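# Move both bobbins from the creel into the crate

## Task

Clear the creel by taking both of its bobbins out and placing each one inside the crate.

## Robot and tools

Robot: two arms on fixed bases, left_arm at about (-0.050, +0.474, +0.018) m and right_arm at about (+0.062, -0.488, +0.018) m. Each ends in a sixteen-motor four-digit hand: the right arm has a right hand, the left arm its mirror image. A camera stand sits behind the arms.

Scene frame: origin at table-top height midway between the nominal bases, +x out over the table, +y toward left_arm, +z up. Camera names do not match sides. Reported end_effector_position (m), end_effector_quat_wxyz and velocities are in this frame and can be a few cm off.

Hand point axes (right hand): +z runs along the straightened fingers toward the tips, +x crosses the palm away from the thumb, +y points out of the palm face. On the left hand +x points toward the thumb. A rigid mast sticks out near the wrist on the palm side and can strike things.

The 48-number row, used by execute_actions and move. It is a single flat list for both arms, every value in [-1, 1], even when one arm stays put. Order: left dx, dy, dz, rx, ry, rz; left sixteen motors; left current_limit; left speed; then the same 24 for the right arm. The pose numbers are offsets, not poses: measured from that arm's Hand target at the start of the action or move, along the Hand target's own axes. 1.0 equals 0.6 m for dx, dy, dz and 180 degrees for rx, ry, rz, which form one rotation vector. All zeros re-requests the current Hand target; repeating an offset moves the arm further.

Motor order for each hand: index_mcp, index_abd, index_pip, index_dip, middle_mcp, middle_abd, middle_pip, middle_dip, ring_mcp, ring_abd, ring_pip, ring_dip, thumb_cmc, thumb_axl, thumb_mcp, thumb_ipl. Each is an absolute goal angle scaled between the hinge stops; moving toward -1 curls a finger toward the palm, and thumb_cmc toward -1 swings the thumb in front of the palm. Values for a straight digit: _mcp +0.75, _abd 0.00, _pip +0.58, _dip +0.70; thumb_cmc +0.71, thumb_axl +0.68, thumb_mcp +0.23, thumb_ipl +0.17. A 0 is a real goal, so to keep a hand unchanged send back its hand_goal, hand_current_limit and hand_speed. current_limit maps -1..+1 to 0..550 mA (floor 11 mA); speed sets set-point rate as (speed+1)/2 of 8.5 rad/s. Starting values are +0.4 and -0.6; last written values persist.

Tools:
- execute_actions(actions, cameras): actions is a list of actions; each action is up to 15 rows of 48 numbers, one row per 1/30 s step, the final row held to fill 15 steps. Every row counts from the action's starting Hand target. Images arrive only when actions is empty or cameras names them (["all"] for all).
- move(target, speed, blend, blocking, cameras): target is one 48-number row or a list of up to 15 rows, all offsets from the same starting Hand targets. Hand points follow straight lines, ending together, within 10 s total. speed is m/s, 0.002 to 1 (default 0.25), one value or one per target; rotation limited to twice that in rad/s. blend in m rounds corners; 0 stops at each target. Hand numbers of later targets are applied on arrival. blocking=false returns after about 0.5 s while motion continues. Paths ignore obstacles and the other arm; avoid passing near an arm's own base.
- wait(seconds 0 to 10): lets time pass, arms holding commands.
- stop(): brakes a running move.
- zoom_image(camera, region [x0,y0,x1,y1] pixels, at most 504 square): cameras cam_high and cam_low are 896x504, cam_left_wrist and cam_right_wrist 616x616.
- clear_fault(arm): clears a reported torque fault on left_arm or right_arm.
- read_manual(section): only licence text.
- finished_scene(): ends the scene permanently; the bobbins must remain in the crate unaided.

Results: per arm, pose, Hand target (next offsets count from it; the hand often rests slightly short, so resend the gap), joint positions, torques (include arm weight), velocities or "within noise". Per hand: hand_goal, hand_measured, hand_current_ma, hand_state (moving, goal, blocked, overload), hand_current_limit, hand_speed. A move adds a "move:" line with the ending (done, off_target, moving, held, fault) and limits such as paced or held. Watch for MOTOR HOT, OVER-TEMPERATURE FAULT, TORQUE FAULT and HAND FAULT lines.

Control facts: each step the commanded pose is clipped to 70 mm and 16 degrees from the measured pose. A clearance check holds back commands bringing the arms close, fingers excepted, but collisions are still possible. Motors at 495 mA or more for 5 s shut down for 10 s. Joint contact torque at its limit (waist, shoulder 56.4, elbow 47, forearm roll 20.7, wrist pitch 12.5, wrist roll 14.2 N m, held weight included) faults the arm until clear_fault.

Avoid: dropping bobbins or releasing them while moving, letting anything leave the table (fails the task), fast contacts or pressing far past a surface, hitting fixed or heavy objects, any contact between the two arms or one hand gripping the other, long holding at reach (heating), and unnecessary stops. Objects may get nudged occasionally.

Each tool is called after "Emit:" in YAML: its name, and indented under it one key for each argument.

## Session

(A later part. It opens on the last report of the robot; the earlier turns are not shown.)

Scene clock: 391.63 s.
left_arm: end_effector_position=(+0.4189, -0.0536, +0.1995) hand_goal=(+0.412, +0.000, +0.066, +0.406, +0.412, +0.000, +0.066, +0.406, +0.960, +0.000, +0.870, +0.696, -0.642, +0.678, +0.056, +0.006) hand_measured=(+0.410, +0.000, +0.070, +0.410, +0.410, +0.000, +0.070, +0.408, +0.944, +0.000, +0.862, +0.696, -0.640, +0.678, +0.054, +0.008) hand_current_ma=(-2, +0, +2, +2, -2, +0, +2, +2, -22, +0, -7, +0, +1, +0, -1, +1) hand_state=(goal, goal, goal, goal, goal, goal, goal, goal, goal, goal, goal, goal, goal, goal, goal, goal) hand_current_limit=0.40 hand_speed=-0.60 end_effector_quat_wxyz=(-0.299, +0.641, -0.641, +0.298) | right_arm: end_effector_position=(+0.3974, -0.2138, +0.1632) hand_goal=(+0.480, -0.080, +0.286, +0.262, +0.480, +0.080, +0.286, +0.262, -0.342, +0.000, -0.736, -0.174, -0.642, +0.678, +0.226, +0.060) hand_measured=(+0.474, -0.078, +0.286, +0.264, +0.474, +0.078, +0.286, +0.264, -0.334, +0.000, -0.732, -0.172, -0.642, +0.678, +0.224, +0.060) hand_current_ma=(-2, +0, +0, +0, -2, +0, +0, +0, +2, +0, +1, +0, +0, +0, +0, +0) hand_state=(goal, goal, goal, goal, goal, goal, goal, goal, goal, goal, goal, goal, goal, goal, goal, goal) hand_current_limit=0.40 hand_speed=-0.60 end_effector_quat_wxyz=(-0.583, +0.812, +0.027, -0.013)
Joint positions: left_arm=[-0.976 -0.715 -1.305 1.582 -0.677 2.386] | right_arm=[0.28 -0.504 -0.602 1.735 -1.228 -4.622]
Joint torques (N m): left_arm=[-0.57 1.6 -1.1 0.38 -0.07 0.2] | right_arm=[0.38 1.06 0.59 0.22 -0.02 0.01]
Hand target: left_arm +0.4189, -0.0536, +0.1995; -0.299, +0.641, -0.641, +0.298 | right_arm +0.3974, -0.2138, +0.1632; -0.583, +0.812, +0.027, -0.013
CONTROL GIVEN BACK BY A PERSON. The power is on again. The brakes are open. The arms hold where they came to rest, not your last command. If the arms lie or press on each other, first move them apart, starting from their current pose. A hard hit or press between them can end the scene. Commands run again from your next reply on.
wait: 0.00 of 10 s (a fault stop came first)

Emit:
move:
  target: [0.028,0.051,0.043,0,0.0106,0.0089,0.411,0,0.066,0.406,0.411,0,0.066,0.406,0.959,0,0.869,0.696,-0.643,0.678,0.056,0.005,0.4,-0.6,0.002,-0.033,-0.06,0.0556,0.029,0.0105,0.342,-0.08,0.139,0.261,0.342,0.08,0.139,0.261,-0.342,0,-0.737,-0.174,-0.643,0.678,0.169,0.005,0.4,-0.6]
  speed: 0.15
  cameras: ["all"]

Emit:
zoom_image:
  camera: "cam_high"
  region: [325, 100, 465, 240]

Emit:
zoom_image:
  camera: "cam_low"
  region: [430, 180, 600, 320]

Emit:
zoom_image:
  camera: "cam_right_wrist"
  region: [280, 40, 580, 300]

Emit:
zoom_image:
  camera: "cam_left_wrist"
  region: [80, 20, 380, 320]

Scene clock: 399.33 s.
left_arm: end_effector_position=(+0.4190, -0.0704, +0.1595) hand_goal=(+0.412, +0.000, +0.066, +0.406, +0.412, +0.000, +0.066, +0.406, +0.960, +0.000, +0.870, +0.696, -0.642, +0.678, +0.056, +0.006) hand_measured=(+0.410, +0.000, +0.070, +0.410, +0.410, +0.000, +0.070, +0.408, +0.944, +0.000, +0.862, +0.696, -0.640, +0.678, +0.054, +0.008) hand_current_ma=(-2, +0, +2, +2, -2, +0, +2, +2, -22, +0, -7, +0, +1, +0, -1, +1) hand_state=(goal, goal, goal, goal, goal, goal, goal, goal, goal, goal, goal, goal, goal, goal, goal, goal) hand_current_limit=0.40 hand_speed=-0.60 end_effector_quat_wxyz=(-0.292, +0.627, -0.655, +0.305) | right_arm: end_effector_position=(+0.3999, -0.2414, +0.1935) hand_goal=(+0.342, -0.080, +0.140, +0.262, +0.342, +0.080, +0.140, +0.262, -0.342, +0.000, -0.736, -0.174, -0.642, +0.678, +0.170, +0.006) hand_measured=(+0.338, -0.078, +0.142, +0.264, +0.338, +0.078, +0.142, +0.264, -0.338, +0.000, -0.732, -0.172, -0.642, +0.678, +0.172, +0.008) hand_current_ma=(-1, +0, +0, +0, -1, +0, +0, +0, +1, +0, +1, +0, +0, +0, +0, +0) hand_state=(goal, goal, goal, goal, goal, goal, goal, goal, goal, goal, goal, goal, goal, goal, goal, goal) hand_current_limit=0.40 hand_speed=-0.60 end_effector_quat_wxyz=(-0.652, +0.758, -0.014, +0.012)
Joint positions: left_arm=[-0.986 -0.8 -1.341 1.674 -0.661 2.306] | right_arm=[0.144 -0.485 -0.541 1.716 -1.412 -4.656]
Joint torques (N m): left_arm=[-21.08 34.3 -21.44 3.26 1.52 -1.49] | right_arm=[-12.66 33.16 -4.34 -2.18 -4.72 -1.3]
Hand target: left_arm +0.4190, -0.0704, +0.1594; -0.292, +0.627, -0.655, +0.305 | right_arm +0.3999, -0.2415, +0.1935; -0.652, +0.758, -0.014, +0.012
Off the commanded pose: left_arm 0.000 m, 0 deg | right_arm 0.000 m, 0 deg.
CONTROL GIVEN BACK BY A PERSON, as an earlier result said. Commands run again.
move: done

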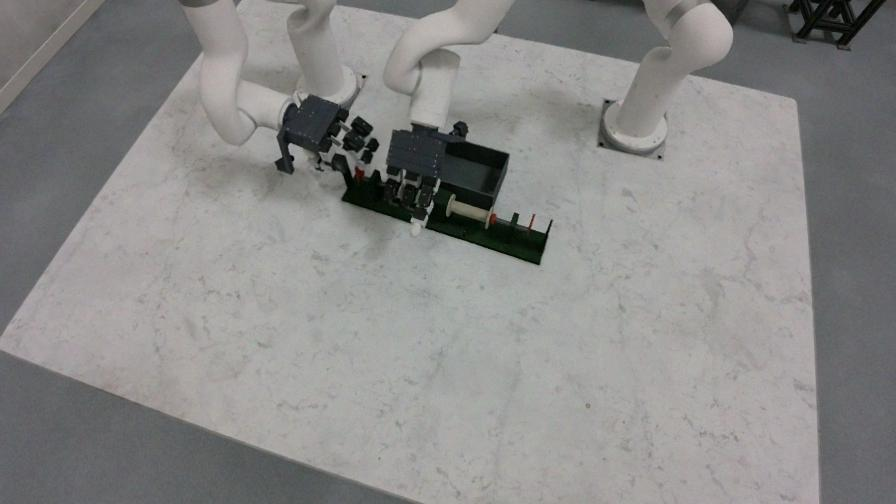

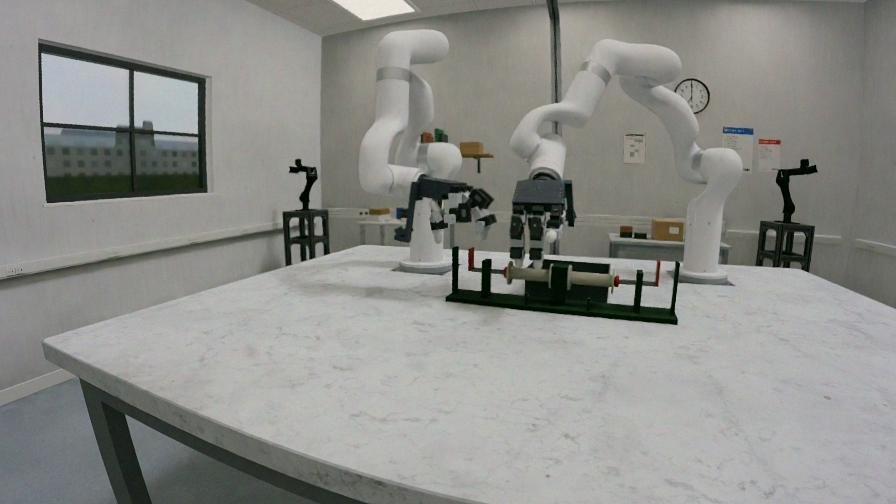

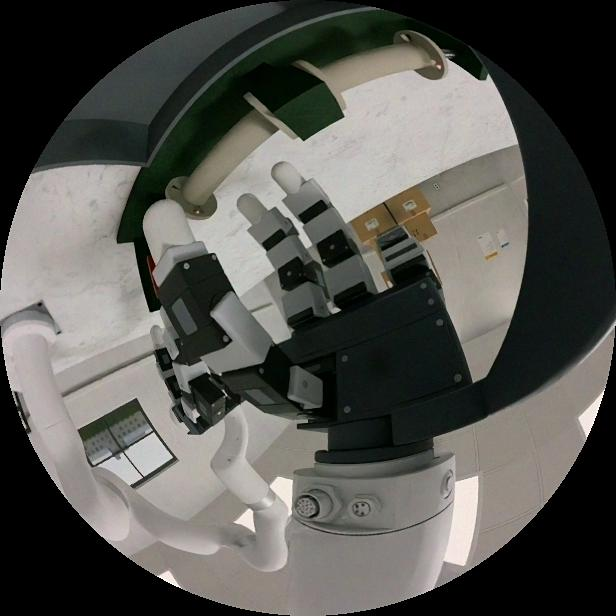

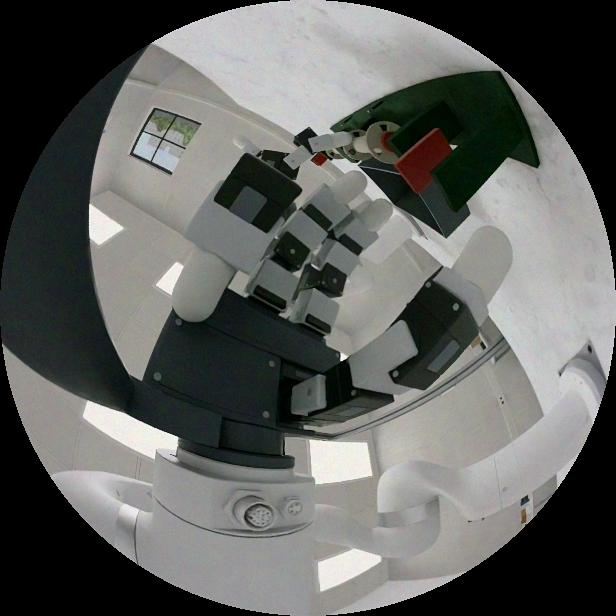

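Scaled by 3.600.

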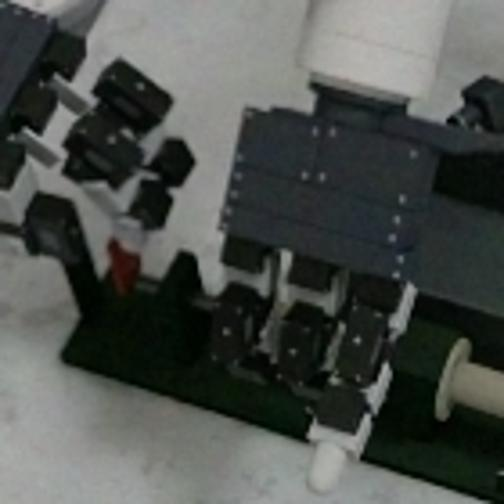

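Scaled by 2.965.

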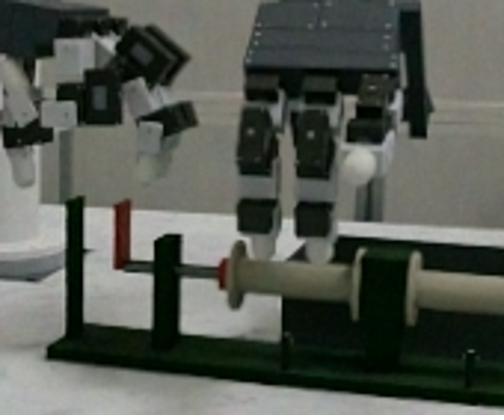

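Scaled by 1.680 from the camera's 616x616 image, which has a finer 880x880 frame.

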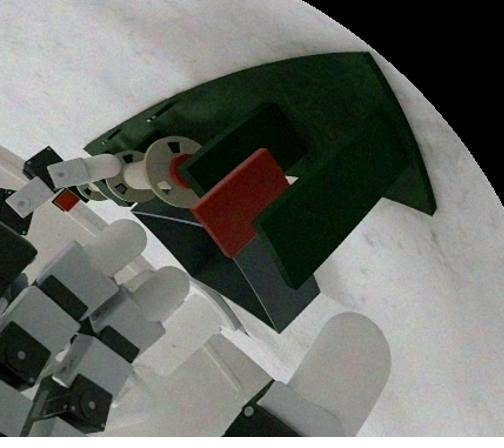

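Scaled by 1.680 from the camera's 616x616 image, which has a finer 880x880 frame.

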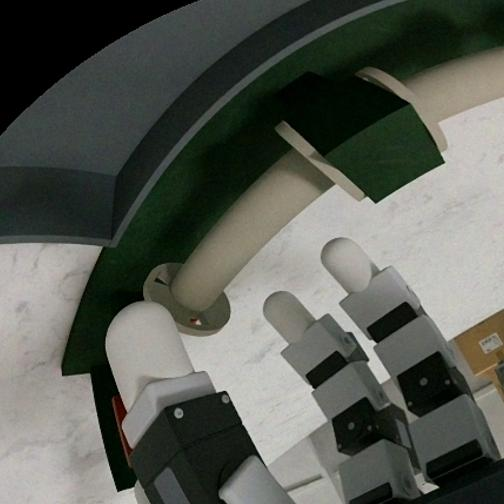

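Emit:
move:
  target: [0.004,0.109,0.076,0,0,0,0.411,0,-0.007,0.406,0.411,0,-0.007,0.406,0.959,0,0.869,0.696,-0.643,0.678,0.0,0.005,0.4,-0.6,-0.0028,0.0705,-0.0045,0,0,0,0.342,-0.12,0.139,0.261,0.342,0.12,0.139,0.261,-0.342,0,-0.737,-0.174,-0.643,0.678,0.169,0.005,0.4,-0.6]
  speed: 0.08
  cameras: ["all"]

Emit:
zoom_image:
  camera: "cam_high"
  region: [325, 100, 465, 240]

Emit:
zoom_image:
  camera: "cam_low"
  region: [430, 180, 600, 320]

Emit:
zoom_image:
  camera: "cam_right_wrist"
  region: [280, 40, 580, 300]

Emit:
zoom_image:
  camera: "cam_left_wrist"
  region: [80, 20, 380, 320]

Scene clock: 457.80 s.
left_arm: end_effector_position=(+0.4117, -0.0724, +0.0800) hand_goal=(+0.412, +0.000, -0.006, +0.406, +0.412, +0.000, -0.006, +0.406, +0.960, +0.000, +0.870, +0.696, -0.642, +0.678, +0.000, +0.006) hand_measured=(+0.408, +0.000, -0.004, +0.410, +0.408, +0.000, -0.004, +0.408, +0.946, +0.000, +0.864, +0.696, -0.646, +0.676, +0.026, +0.010) hand_current_ma=(-3, +0, +2, +2, -3, +0, +2, +2, -19, +0, -5, +0, -4, -2, +65, +7) hand_state=(goal, goal, goal, goal, goal, goal, goal, goal, goal, goal, goal, goal, goal, goal, blocked, goal) hand_current_limit=0.40 hand_speed=-0.60 end_effector_quat_wxyz=(-0.292, +0.627, -0.655, +0.305) | right_arm: end_effector_position=(+0.3979, -0.2504, +0.1520) hand_goal=(+0.342, -0.120, +0.140, +0.262, +0.342, +0.120, +0.140, +0.262, -0.342, +0.000, -0.736, -0.174, -0.642, +0.678, +0.170, +0.006) hand_measured=(+0.338, -0.104, +0.140, +0.264, +0.338, +0.106, +0.142, +0.264, -0.338, +0.000, -0.732, -0.172, -0.642, +0.678, +0.172, +0.008) hand_current_ma=(-1, +6, +0, +0, -1, -5, +0, +0, +1, +0, +1, +0, +0, +0, +0, +0) hand_state=(goal, goal, goal, goal, goal, goal, goal, goal, goal, goal, goal, goal, goal, goal, goal, goal) hand_current_limit=0.40 hand_speed=-0.60 end_effector_quat_wxyz=(-0.652, +0.758, -0.014, +0.012)
Joint positions: left_arm=[-0.997 -0.935 -1.358 1.809 -0.687 2.12] | right_arm=[0.12 -0.61 -0.561 1.707 -1.427 -4.762]
Joint torques (N m): left_arm=[-21.19 34.93 -20.14 3.02 -3.98 -1.75] | right_arm=[-11.6 16.32 -11.7 -2.39 -4.7 -1.29]
Hand target: left_arm +0.4117, -0.0724, +0.0800; -0.292, +0.627, -0.655, +0.305 | right_arm +0.3979, -0.2504, +0.1520; -0.652, +0.758, -0.014, +0.012
Off the commanded pose: left_arm 0.000 m, 0 deg | right_arm 0.000 m, 0 deg.
move: done

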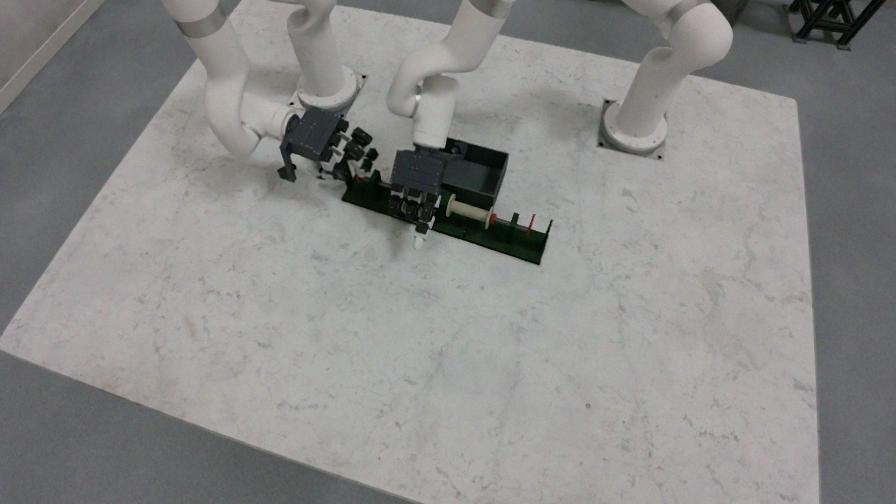

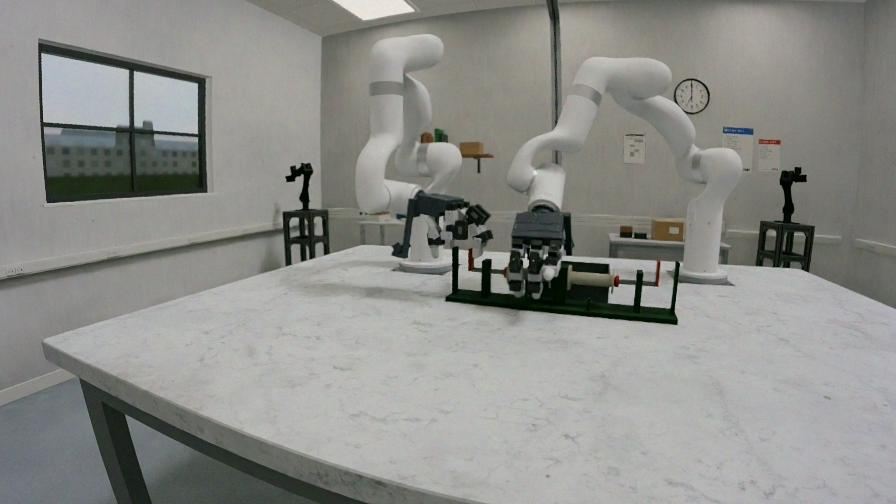

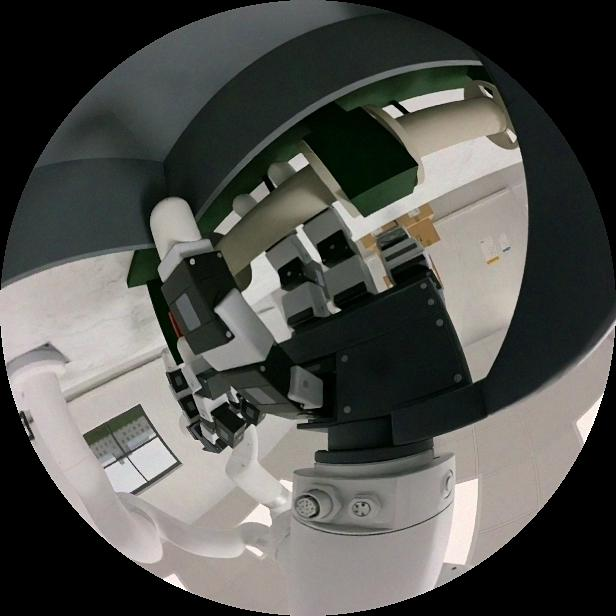

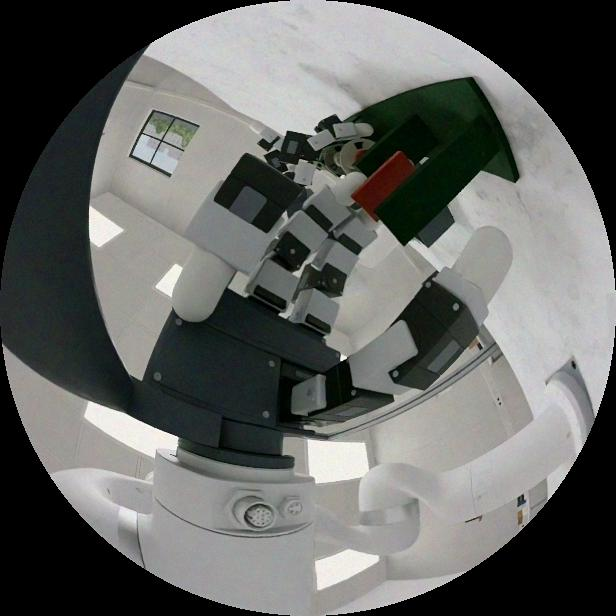

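Scaled by 3.600.

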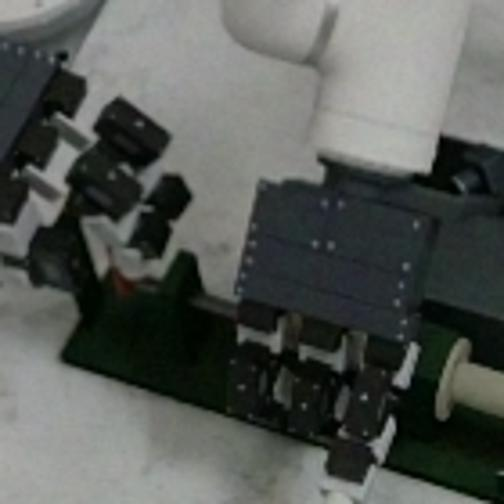

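Scaled by 2.965.

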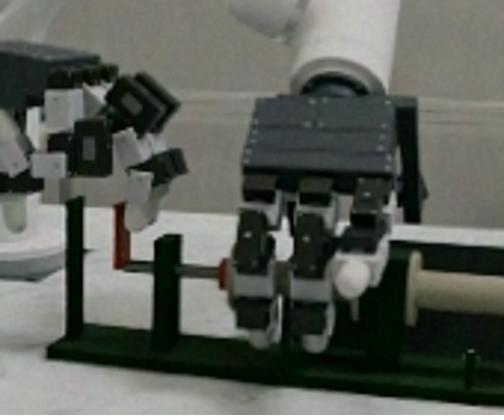

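Scaled by 1.680 from the camera's 616x616 image, which has a finer 880x880 frame.

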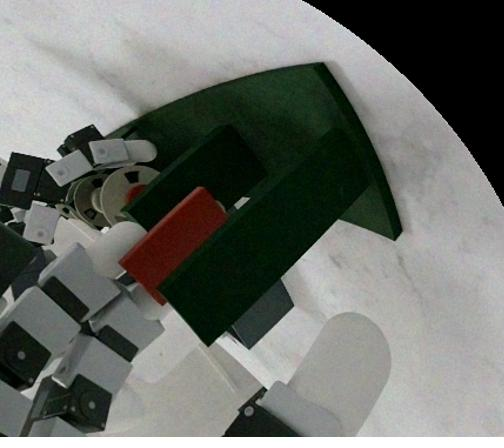

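Scaled by 1.680 from the camera's 616x616 image, which has a finer 880x880 frame.

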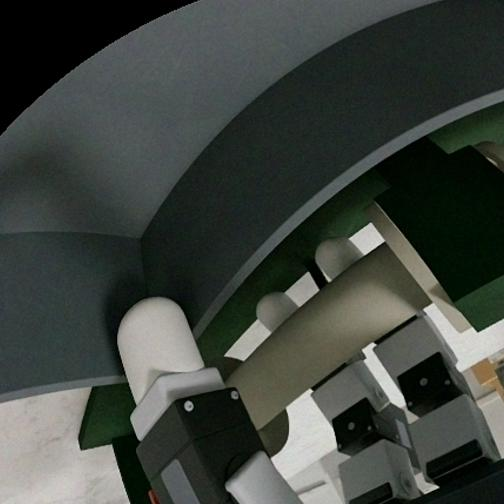

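Emit:
move:
  target: [0,-0.0192,-0.016,0,0,0,0.411,0,-0.007,0.406,0.411,0,-0.007,0.406,0.959,0,0.869,0.696,-0.643,0.678,-0.056,-0.049,0.4,-0.6,0.01,0,0,0,0,0,0.342,-0.12,0.139,0.261,0.342,0.12,0.139,0.261,-0.342,0,-0.737,-0.174,-0.643,0.678,0.169,0.005,0.4,-0.6]
  speed: 0.08
  cameras: ["cam_left_wrist"]

Emit:
move:
  target: [0,0.028,0.0235,0,0,0,0.411,0,-0.007,0.406,0.411,0,-0.007,0.406,0.959,0,0.869,0.696,-0.643,0.678,-0.056,-0.049,0.4,-0.6,0,0,0,0,0,0,0.342,-0.12,0.139,0.261,0.342,0.12,0.139,0.261,-0.342,0,-0.737,-0.174,-0.643,0.678,0.169,0.005,0.4,-0.6]
  speed: 0.06
  cameras: ["all"]

Scene clock: 490.40 s.
left_arm: end_effector_position=(+0.4117, -0.0724, +0.0950) hand_goal=(+0.412, +0.000, -0.006, +0.406, +0.412, +0.000, -0.006, +0.406, +0.960, +0.000, +0.870, +0.696, -0.642, +0.678, -0.056, -0.048) hand_measured=(+0.408, +0.000, -0.004, +0.410, +0.408, +0.000, -0.004, +0.408, +0.946, +0.000, +0.864, +0.696, -0.644, +0.676, -0.054, -0.044) hand_current_ma=(-3, +0, +2, +2, -3, +0, +2, +2, -19, +0, -5, +0, -1, -1, +2, +4) hand_state=(goal, goal, goal, goal, goal, goal, goal, goal, goal, goal, goal, goal, goal, goal, goal, goal) hand_current_limit=0.40 hand_speed=-0.60 end_effector_quat_wxyz=(-0.292, +0.627, -0.655, +0.305) | right_arm: end_effector_position=(+0.4039, -0.2506, +0.1520) hand_goal=(+0.342, -0.120, +0.140, +0.262, +0.342, +0.120, +0.140, +0.262, -0.342, +0.000, -0.736, -0.174, -0.642, +0.678, +0.170, +0.006) hand_measured=(+0.338, -0.104, +0.140, +0.264, +0.338, +0.106, +0.142, +0.264, -0.338, +0.000, -0.732, -0.172, -0.642, +0.678, +0.172, +0.008) hand_current_ma=(-1, +6, +0, +0, -1, -5, +0, +0, +1, +0, +1, +0, +0, +0, +0, +0) hand_state=(goal, goal, goal, goal, goal, goal, goal, goal, goal, goal, goal, goal, goal, goal, goal, goal) hand_current_limit=0.40 hand_speed=-0.60 end_effector_quat_wxyz=(-0.652, +0.758, -0.014, +0.012)
Joint positions: left_arm=[-0.997 -0.908 -1.351 1.785 -0.682 2.151] | right_arm=[0.118 -0.616 -0.576 1.704 -1.426 -4.752]
Joint torques (N m): left_arm=[-2.3 57.81 -10.32 -0.92 1.47 1.8] | right_arm=[-11.36 16.89 -12.11 -2.19 0.84 0.85]
Hand target: left_arm +0.4117, -0.0724, +0.0950; -0.292, +0.627, -0.655, +0.305 | right_arm +0.4039, -0.2506, +0.1520; -0.652, +0.758, -0.014, +0.012
Off the commanded pose: left_arm 0.000 m, 0 deg | right_arm 0.000 m, 0 deg.
move: done
Images, in order (width x height): cam_left_wrist 616x616.

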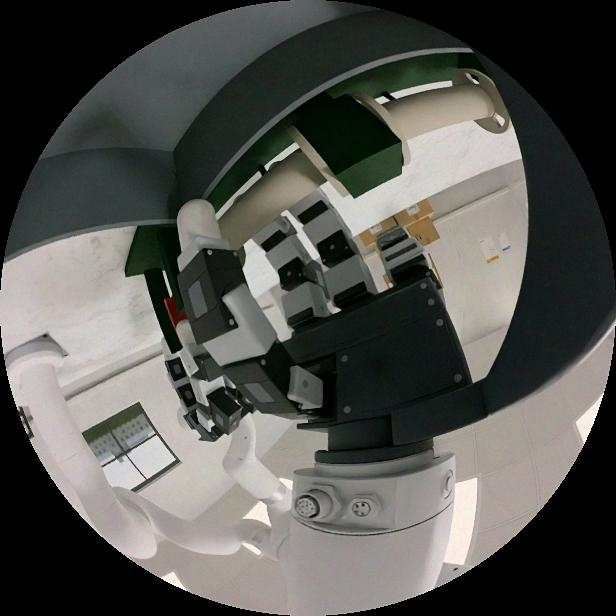

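Scene clock: 491.20 s.
left_arm: end_effector_position=(+0.4117, -0.0724, +0.0731) hand_goal=(+0.412, +0.000, -0.006, +0.406, +0.412, +0.000, -0.006, +0.406, +0.960, +0.000, +0.870, +0.696, -0.642, +0.678, -0.056, -0.048) hand_measured=(+0.408, +0.000, -0.004, +0.410, +0.408, +0.000, -0.004, +0.408, +0.946, +0.000, +0.864, +0.696, -0.640, +0.678, -0.018, -0.032) hand_current_ma=(-3, +0, +2, +2, -3, +0, +2, +2, -19, +0, -5, +0, +1, +0, +113, +34) hand_state=(goal, goal, goal, goal, goal, goal, goal, goal, goal, goal, goal, goal, goal, goal, blocked, goal) hand_current_limit=0.40 hand_speed=-0.60 end_effector_quat_wxyz=(-0.292, +0.627, -0.655, +0.305) | right_arm: end_effector_position=(+0.4039, -0.2506, +0.1520) hand_goal=(+0.342, -0.120, +0.140, +0.262, +0.342, +0.120, +0.140, +0.262, -0.342, +0.000, -0.736, -0.174, -0.642, +0.678, +0.170, +0.006) hand_measured=(+0.338, -0.104, +0.140, +0.264, +0.338, +0.106, +0.142, +0.264, -0.338, +0.000, -0.732, -0.172, -0.642, +0.678, +0.172, +0.008) hand_current_ma=(-1, +6, +0, +0, -1, -5, +0, +0, +1, +0, +1, +0, +0, +0, +0, +0) hand_state=(goal, goal, goal, goal, goal, goal, goal, goal, goal, goal, goal, goal, goal, goal, goal, goal) hand_current_limit=0.40 hand_speed=-0.60 end_effector_quat_wxyz=(-0.652, +0.758, -0.014, +0.012)
Joint positions: left_arm=[-0.997 -0.948 -1.362 1.82 -0.689 2.106] | right_arm=[0.118 -0.616 -0.576 1.704 -1.426 -4.752]
Joint torques (N m): left_arm=[16.03 36.12 -19.12 3.3 -4.25 -1.69] | right_arm=[-11.93 17.32 -12.12 -2.28 0.9 0.77]
Hand target: left_arm +0.4117, -0.0724, +0.0731; -0.292, +0.627, -0.655, +0.305 | right_arm +0.4039, -0.2506, +0.1520; -0.652, +0.758, -0.014, +0.012
Off the commanded pose: left_arm 0.000 m, 0 deg | right_arm 0.000 m, 0 deg.
move: done

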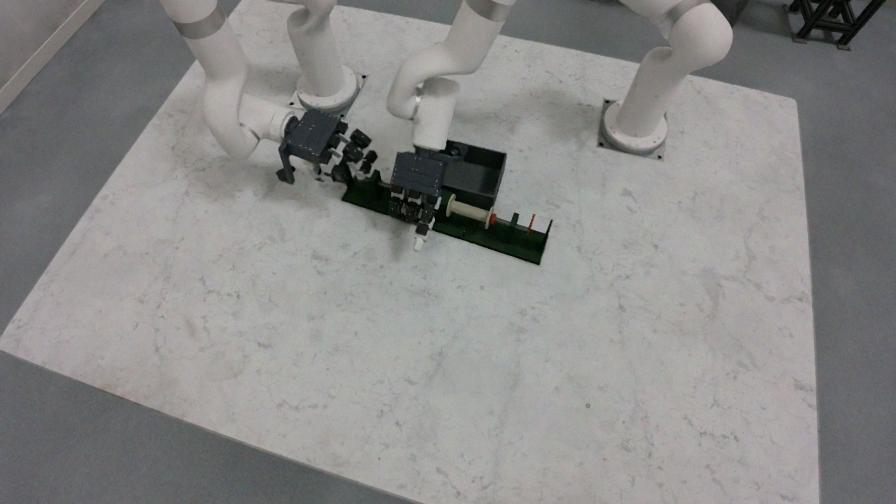

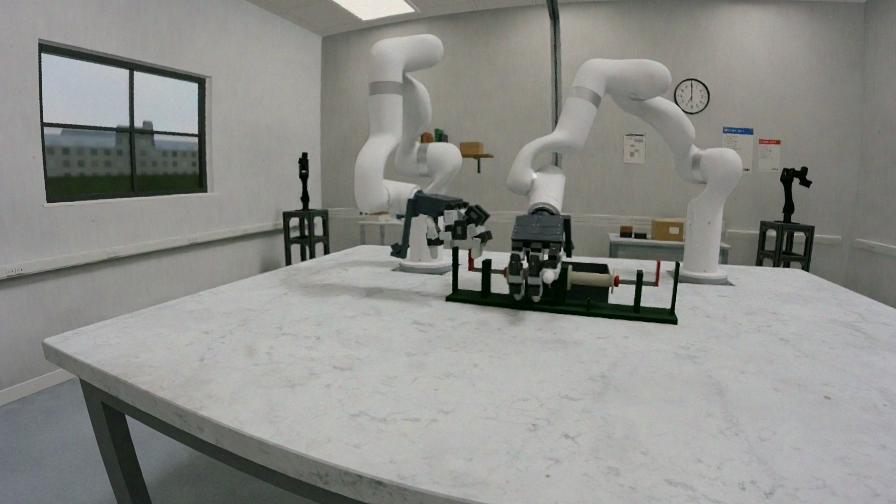

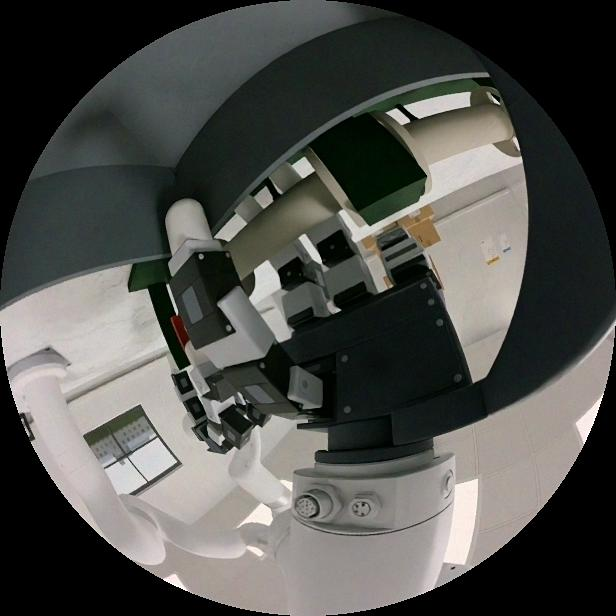

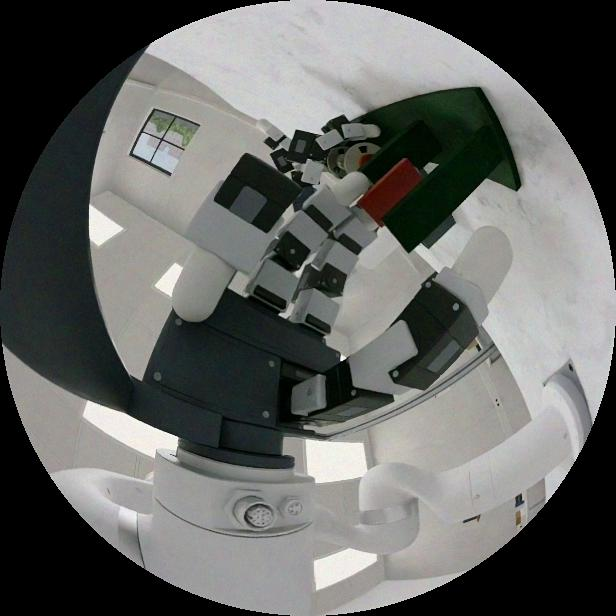

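Emit:
move:
  target:
    - [0,-0.149,-0.1255,0,0,0,0.411,0,-0.007,0.406,0.411,0,-0.007,0.406,0.959,0,0.869,0.696,-0.643,0.678,-0.056,-0.049,0.4,-0.6,0,0,0,0,0,0,0.342,-0.12,0.139,0.261,0.342,0.12,0.139,0.261,-0.342,0,-0.737,-0.174,-0.643,0.678,0.169,0.005,0.4,-0.6]
    - [-0.1315,0.0858,-0.3533,0,0,0,0.411,0,-0.007,0.406,0.411,0,-0.007,0.406,0.959,0,0.869,0.696,0.714,0.678,0.226,0.168,0.4,-0.4,0,0,0,0,0,0,0.342,-0.12,0.139,0.261,0.342,0.12,0.139,0.261,-0.342,0,-0.737,-0.174,-0.643,0.678,0.169,0.005,0.4,-0.6]
    - [-0.1315,0.1918,-0.2643,0,0,0,0.411,0,-0.007,0.406,0.411,0,-0.007,0.406,0.959,0,0.869,0.696,0.714,0.678,0.226,0.168,0.4,-0.4,0,0,0,0,0,0,0.342,-0.12,0.139,0.261,0.342,0.12,0.139,0.261,-0.342,0,-0.737,-0.174,-0.643,0.678,0.169,0.005,0.4,-0.6]
  speed: [0.15,0.2,0.12]
  cameras: ["all"]

Emit:
zoom_image:
  camera: "cam_high"
  region: [325, 100, 565, 270]

Emit:
zoom_image:
  camera: "cam_low"
  region: [430, 200, 690, 330]

Scene clock: 561.03 s.
left_arm: end_effector_position=(+0.2198, +0.0149, +0.0872) hand_goal=(+0.412, +0.000, -0.006, +0.406, +0.412, +0.000, -0.006, +0.406, +0.960, +0.000, +0.870, +0.696, +0.714, +0.678, +0.226, +0.168) hand_measured=(+0.410, +0.000, -0.002, +0.410, +0.410, +0.000, -0.002, +0.410, +0.946, +0.000, +0.864, +0.696, +0.700, +0.678, +0.218, +0.164) hand_current_ma=(-1, +0, +3, +2, -2, +0, +2, +2, -19, +0, -5, +0, -18, +0, -11, -4) hand_state=(goal, goal, goal, goal, goal, goal, goal, goal, goal, goal, goal, goal, goal, goal, goal, goal) hand_current_limit=0.40 hand_speed=-0.40 end_effector_quat_wxyz=(-0.292, +0.627, -0.655, +0.305) | right_arm: end_effector_position=(+0.4039, -0.2506, +0.1520) hand_goal=(+0.342, -0.120, +0.140, +0.262, +0.342, +0.120, +0.140, +0.262, -0.342, +0.000, -0.736, -0.174, -0.642, +0.678, +0.170, +0.006) hand_measured=(+0.338, -0.104, +0.140, +0.264, +0.338, +0.106, +0.142, +0.264, -0.338, +0.000, -0.732, -0.172, -0.642, +0.678, +0.172, +0.008) hand_current_ma=(-1, +6, +0, +0, -1, -5, +0, +0, +1, +0, +1, +0, +0, +0, +0, +0) hand_state=(goal, goal, goal, goal, goal, goal, goal, goal, goal, goal, goal, goal, goal, goal, goal, goal) hand_current_limit=0.40 hand_speed=-0.60 end_effector_quat_wxyz=(-0.652, +0.758, -0.014, +0.012)
Joint positions: left_arm=[-1.24 -0.665 -0.832 1.822 -0.819 1.784] | right_arm=[0.118 -0.616 -0.576 1.704 -1.426 -4.752]
Joint torques (N m): left_arm=[0.75 24.93 -16.67 3.25 -4.29 -1.75] | right_arm=[-11.17 17.18 -11.93 -2.19 0.87 0.7]
Hand target: left_arm +0.2199, +0.0150, +0.0872; -0.292, +0.627, -0.655, +0.305 | right_arm +0.4039, -0.2506, +0.1520; -0.652, +0.758, -0.014, +0.012
Off the commanded pose: left_arm 0.000 m, 0 deg | right_arm 0.000 m, 0 deg.
move: done

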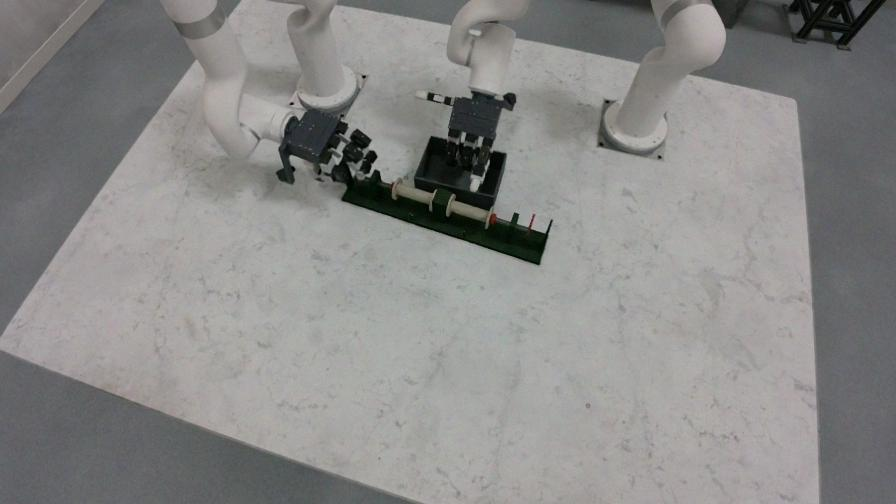

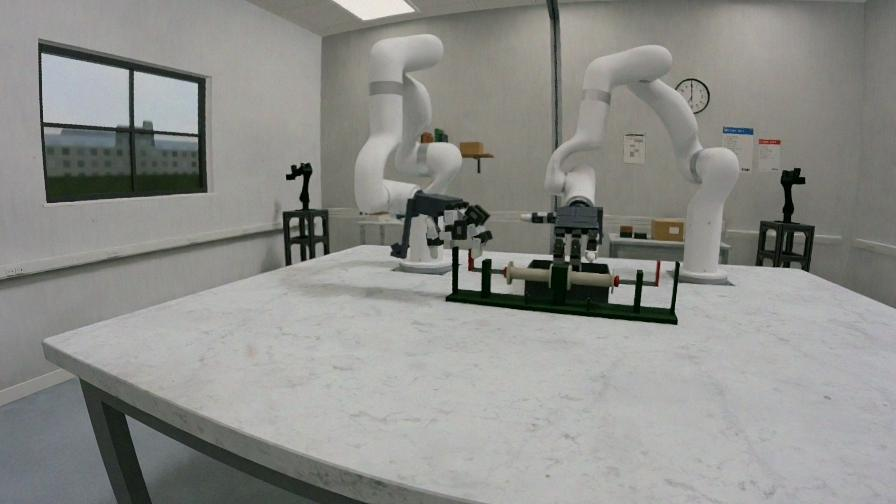

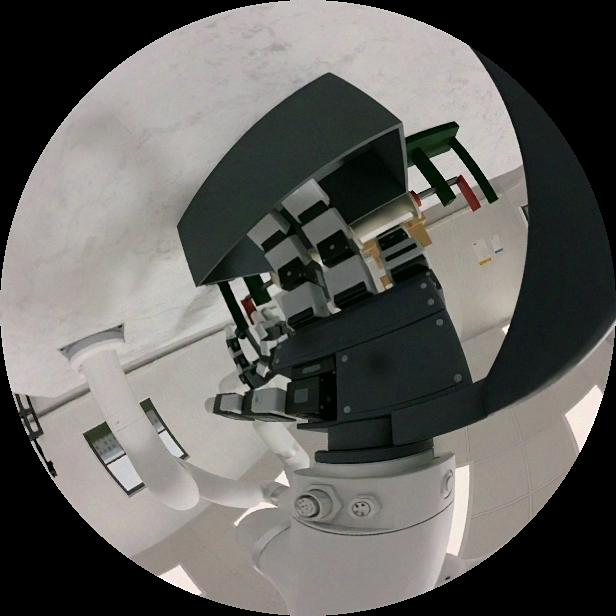

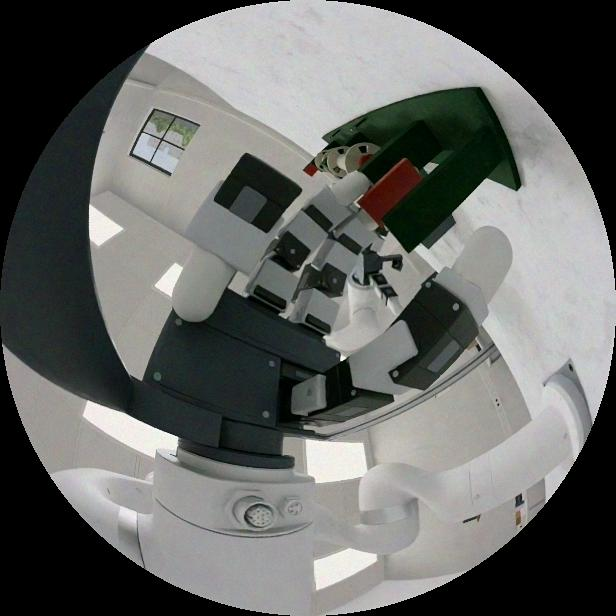

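Scaled by 2.100.

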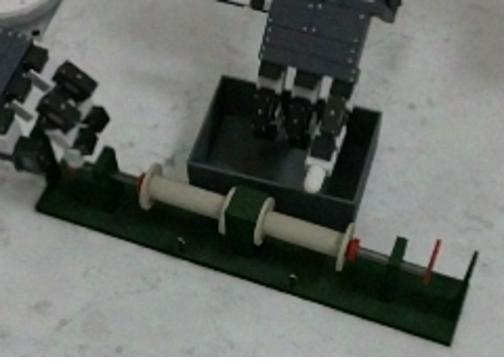

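Scaled by 1.938.

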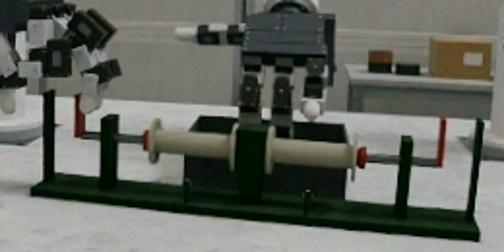

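Emit:
move:
  target: [0.007,0.1018,-0.1212,0,0,0,0.411,0,-0.007,0.406,0.411,0,-0.007,0.406,0.959,0,0.869,0.696,0.714,0.678,0.226,0.168,0.4,-0.4,0,0,0,0,0,0,0.342,-0.12,0.139,0.261,0.342,0.12,0.139,0.261,-0.342,0,-0.737,-0.174,-0.643,0.678,0.169,0.005,0.4,-0.6]
  speed: 0.08
  cameras: ["cam_high","cam_left_wrist"]

Emit:
zoom_image:
  camera: "cam_high"
  region: [325, 100, 565, 270]

Scene clock: 571.40 s.
left_arm: end_effector_position=(+0.1249, +0.0149, +0.0872) hand_goal=(+0.412, +0.000, -0.006, +0.406, +0.412, +0.000, -0.006, +0.406, +0.960, +0.000, +0.870, +0.696, +0.714, +0.678, +0.226, +0.168) hand_measured=(+0.424, +0.000, +0.002, +0.410, +0.416, +0.000, -0.002, +0.410, +0.946, +0.000, +0.864, +0.696, +0.700, +0.678, +0.218, +0.164) hand_current_ma=(+15, +0, +9, +2, +4, +0, +4, +2, -19, +0, -5, +0, -17, +0, -11, -4) hand_state=(goal, goal, goal, goal, goal, goal, goal, goal, goal, goal, goal, goal, goal, goal, goal, goal) hand_current_limit=0.40 hand_speed=-0.40 end_effector_quat_wxyz=(-0.292, +0.627, -0.655, +0.305) | right_arm: end_effector_position=(+0.4039, -0.2506, +0.1520) hand_goal=(+0.342, -0.120, +0.140, +0.262, +0.342, +0.120, +0.140, +0.262, -0.342, +0.000, -0.736, -0.174, -0.642, +0.678, +0.170, +0.006) hand_measured=(+0.338, -0.104, +0.140, +0.264, +0.338, +0.106, +0.142, +0.264, -0.338, +0.000, -0.732, -0.172, -0.642, +0.678, +0.172, +0.008) hand_current_ma=(-1, +6, +0, +0, -1, -5, +0, +0, +1, +0, +1, +0, +0, +0, +0, +0) hand_state=(goal, goal, goal, goal, goal, goal, goal, goal, goal, goal, goal, goal, goal, goal, goal, goal) hand_current_limit=0.40 hand_speed=-0.60 end_effector_quat_wxyz=(-0.652, +0.758, -0.014, +0.012)
Joint positions: left_arm=[-1.446 -0.635 -0.767 1.644 -0.854 1.745] | right_arm=[0.118 -0.616 -0.576 1.704 -1.426 -4.752]
Joint torques (N m): left_arm=[-22.94 45.87 -6.97 -1.57 -4.12 -1.44] | right_arm=[-11.4 16.62 -12.14 -2.47 0.82 0.73]
Hand target: left_arm +0.1249, +0.0149, +0.0872; -0.292, +0.627, -0.655, +0.305 | right_arm +0.4039, -0.2506, +0.1520; -0.652, +0.758, -0.014, +0.012
Off the commanded pose: left_arm 0.000 m, 0 deg | right_arm 0.000 m, 0 deg.
move: done
Images, in order (width x height): cam_high 896x504, cam_left_wrist 616x616.

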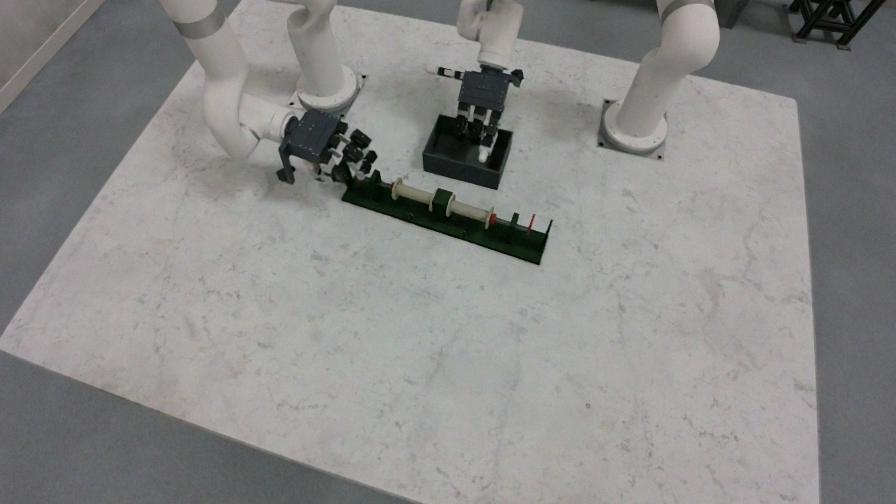

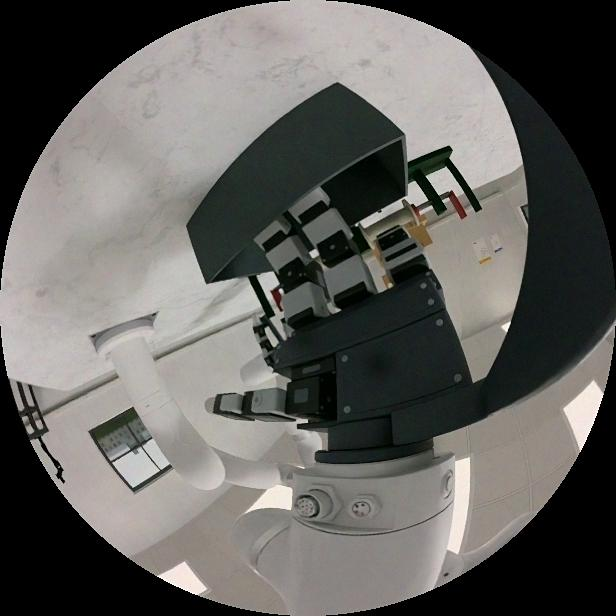

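Scaled by 2.100.

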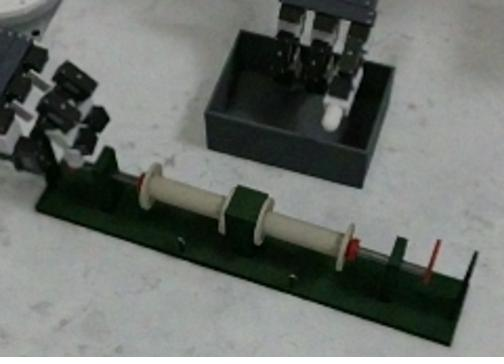

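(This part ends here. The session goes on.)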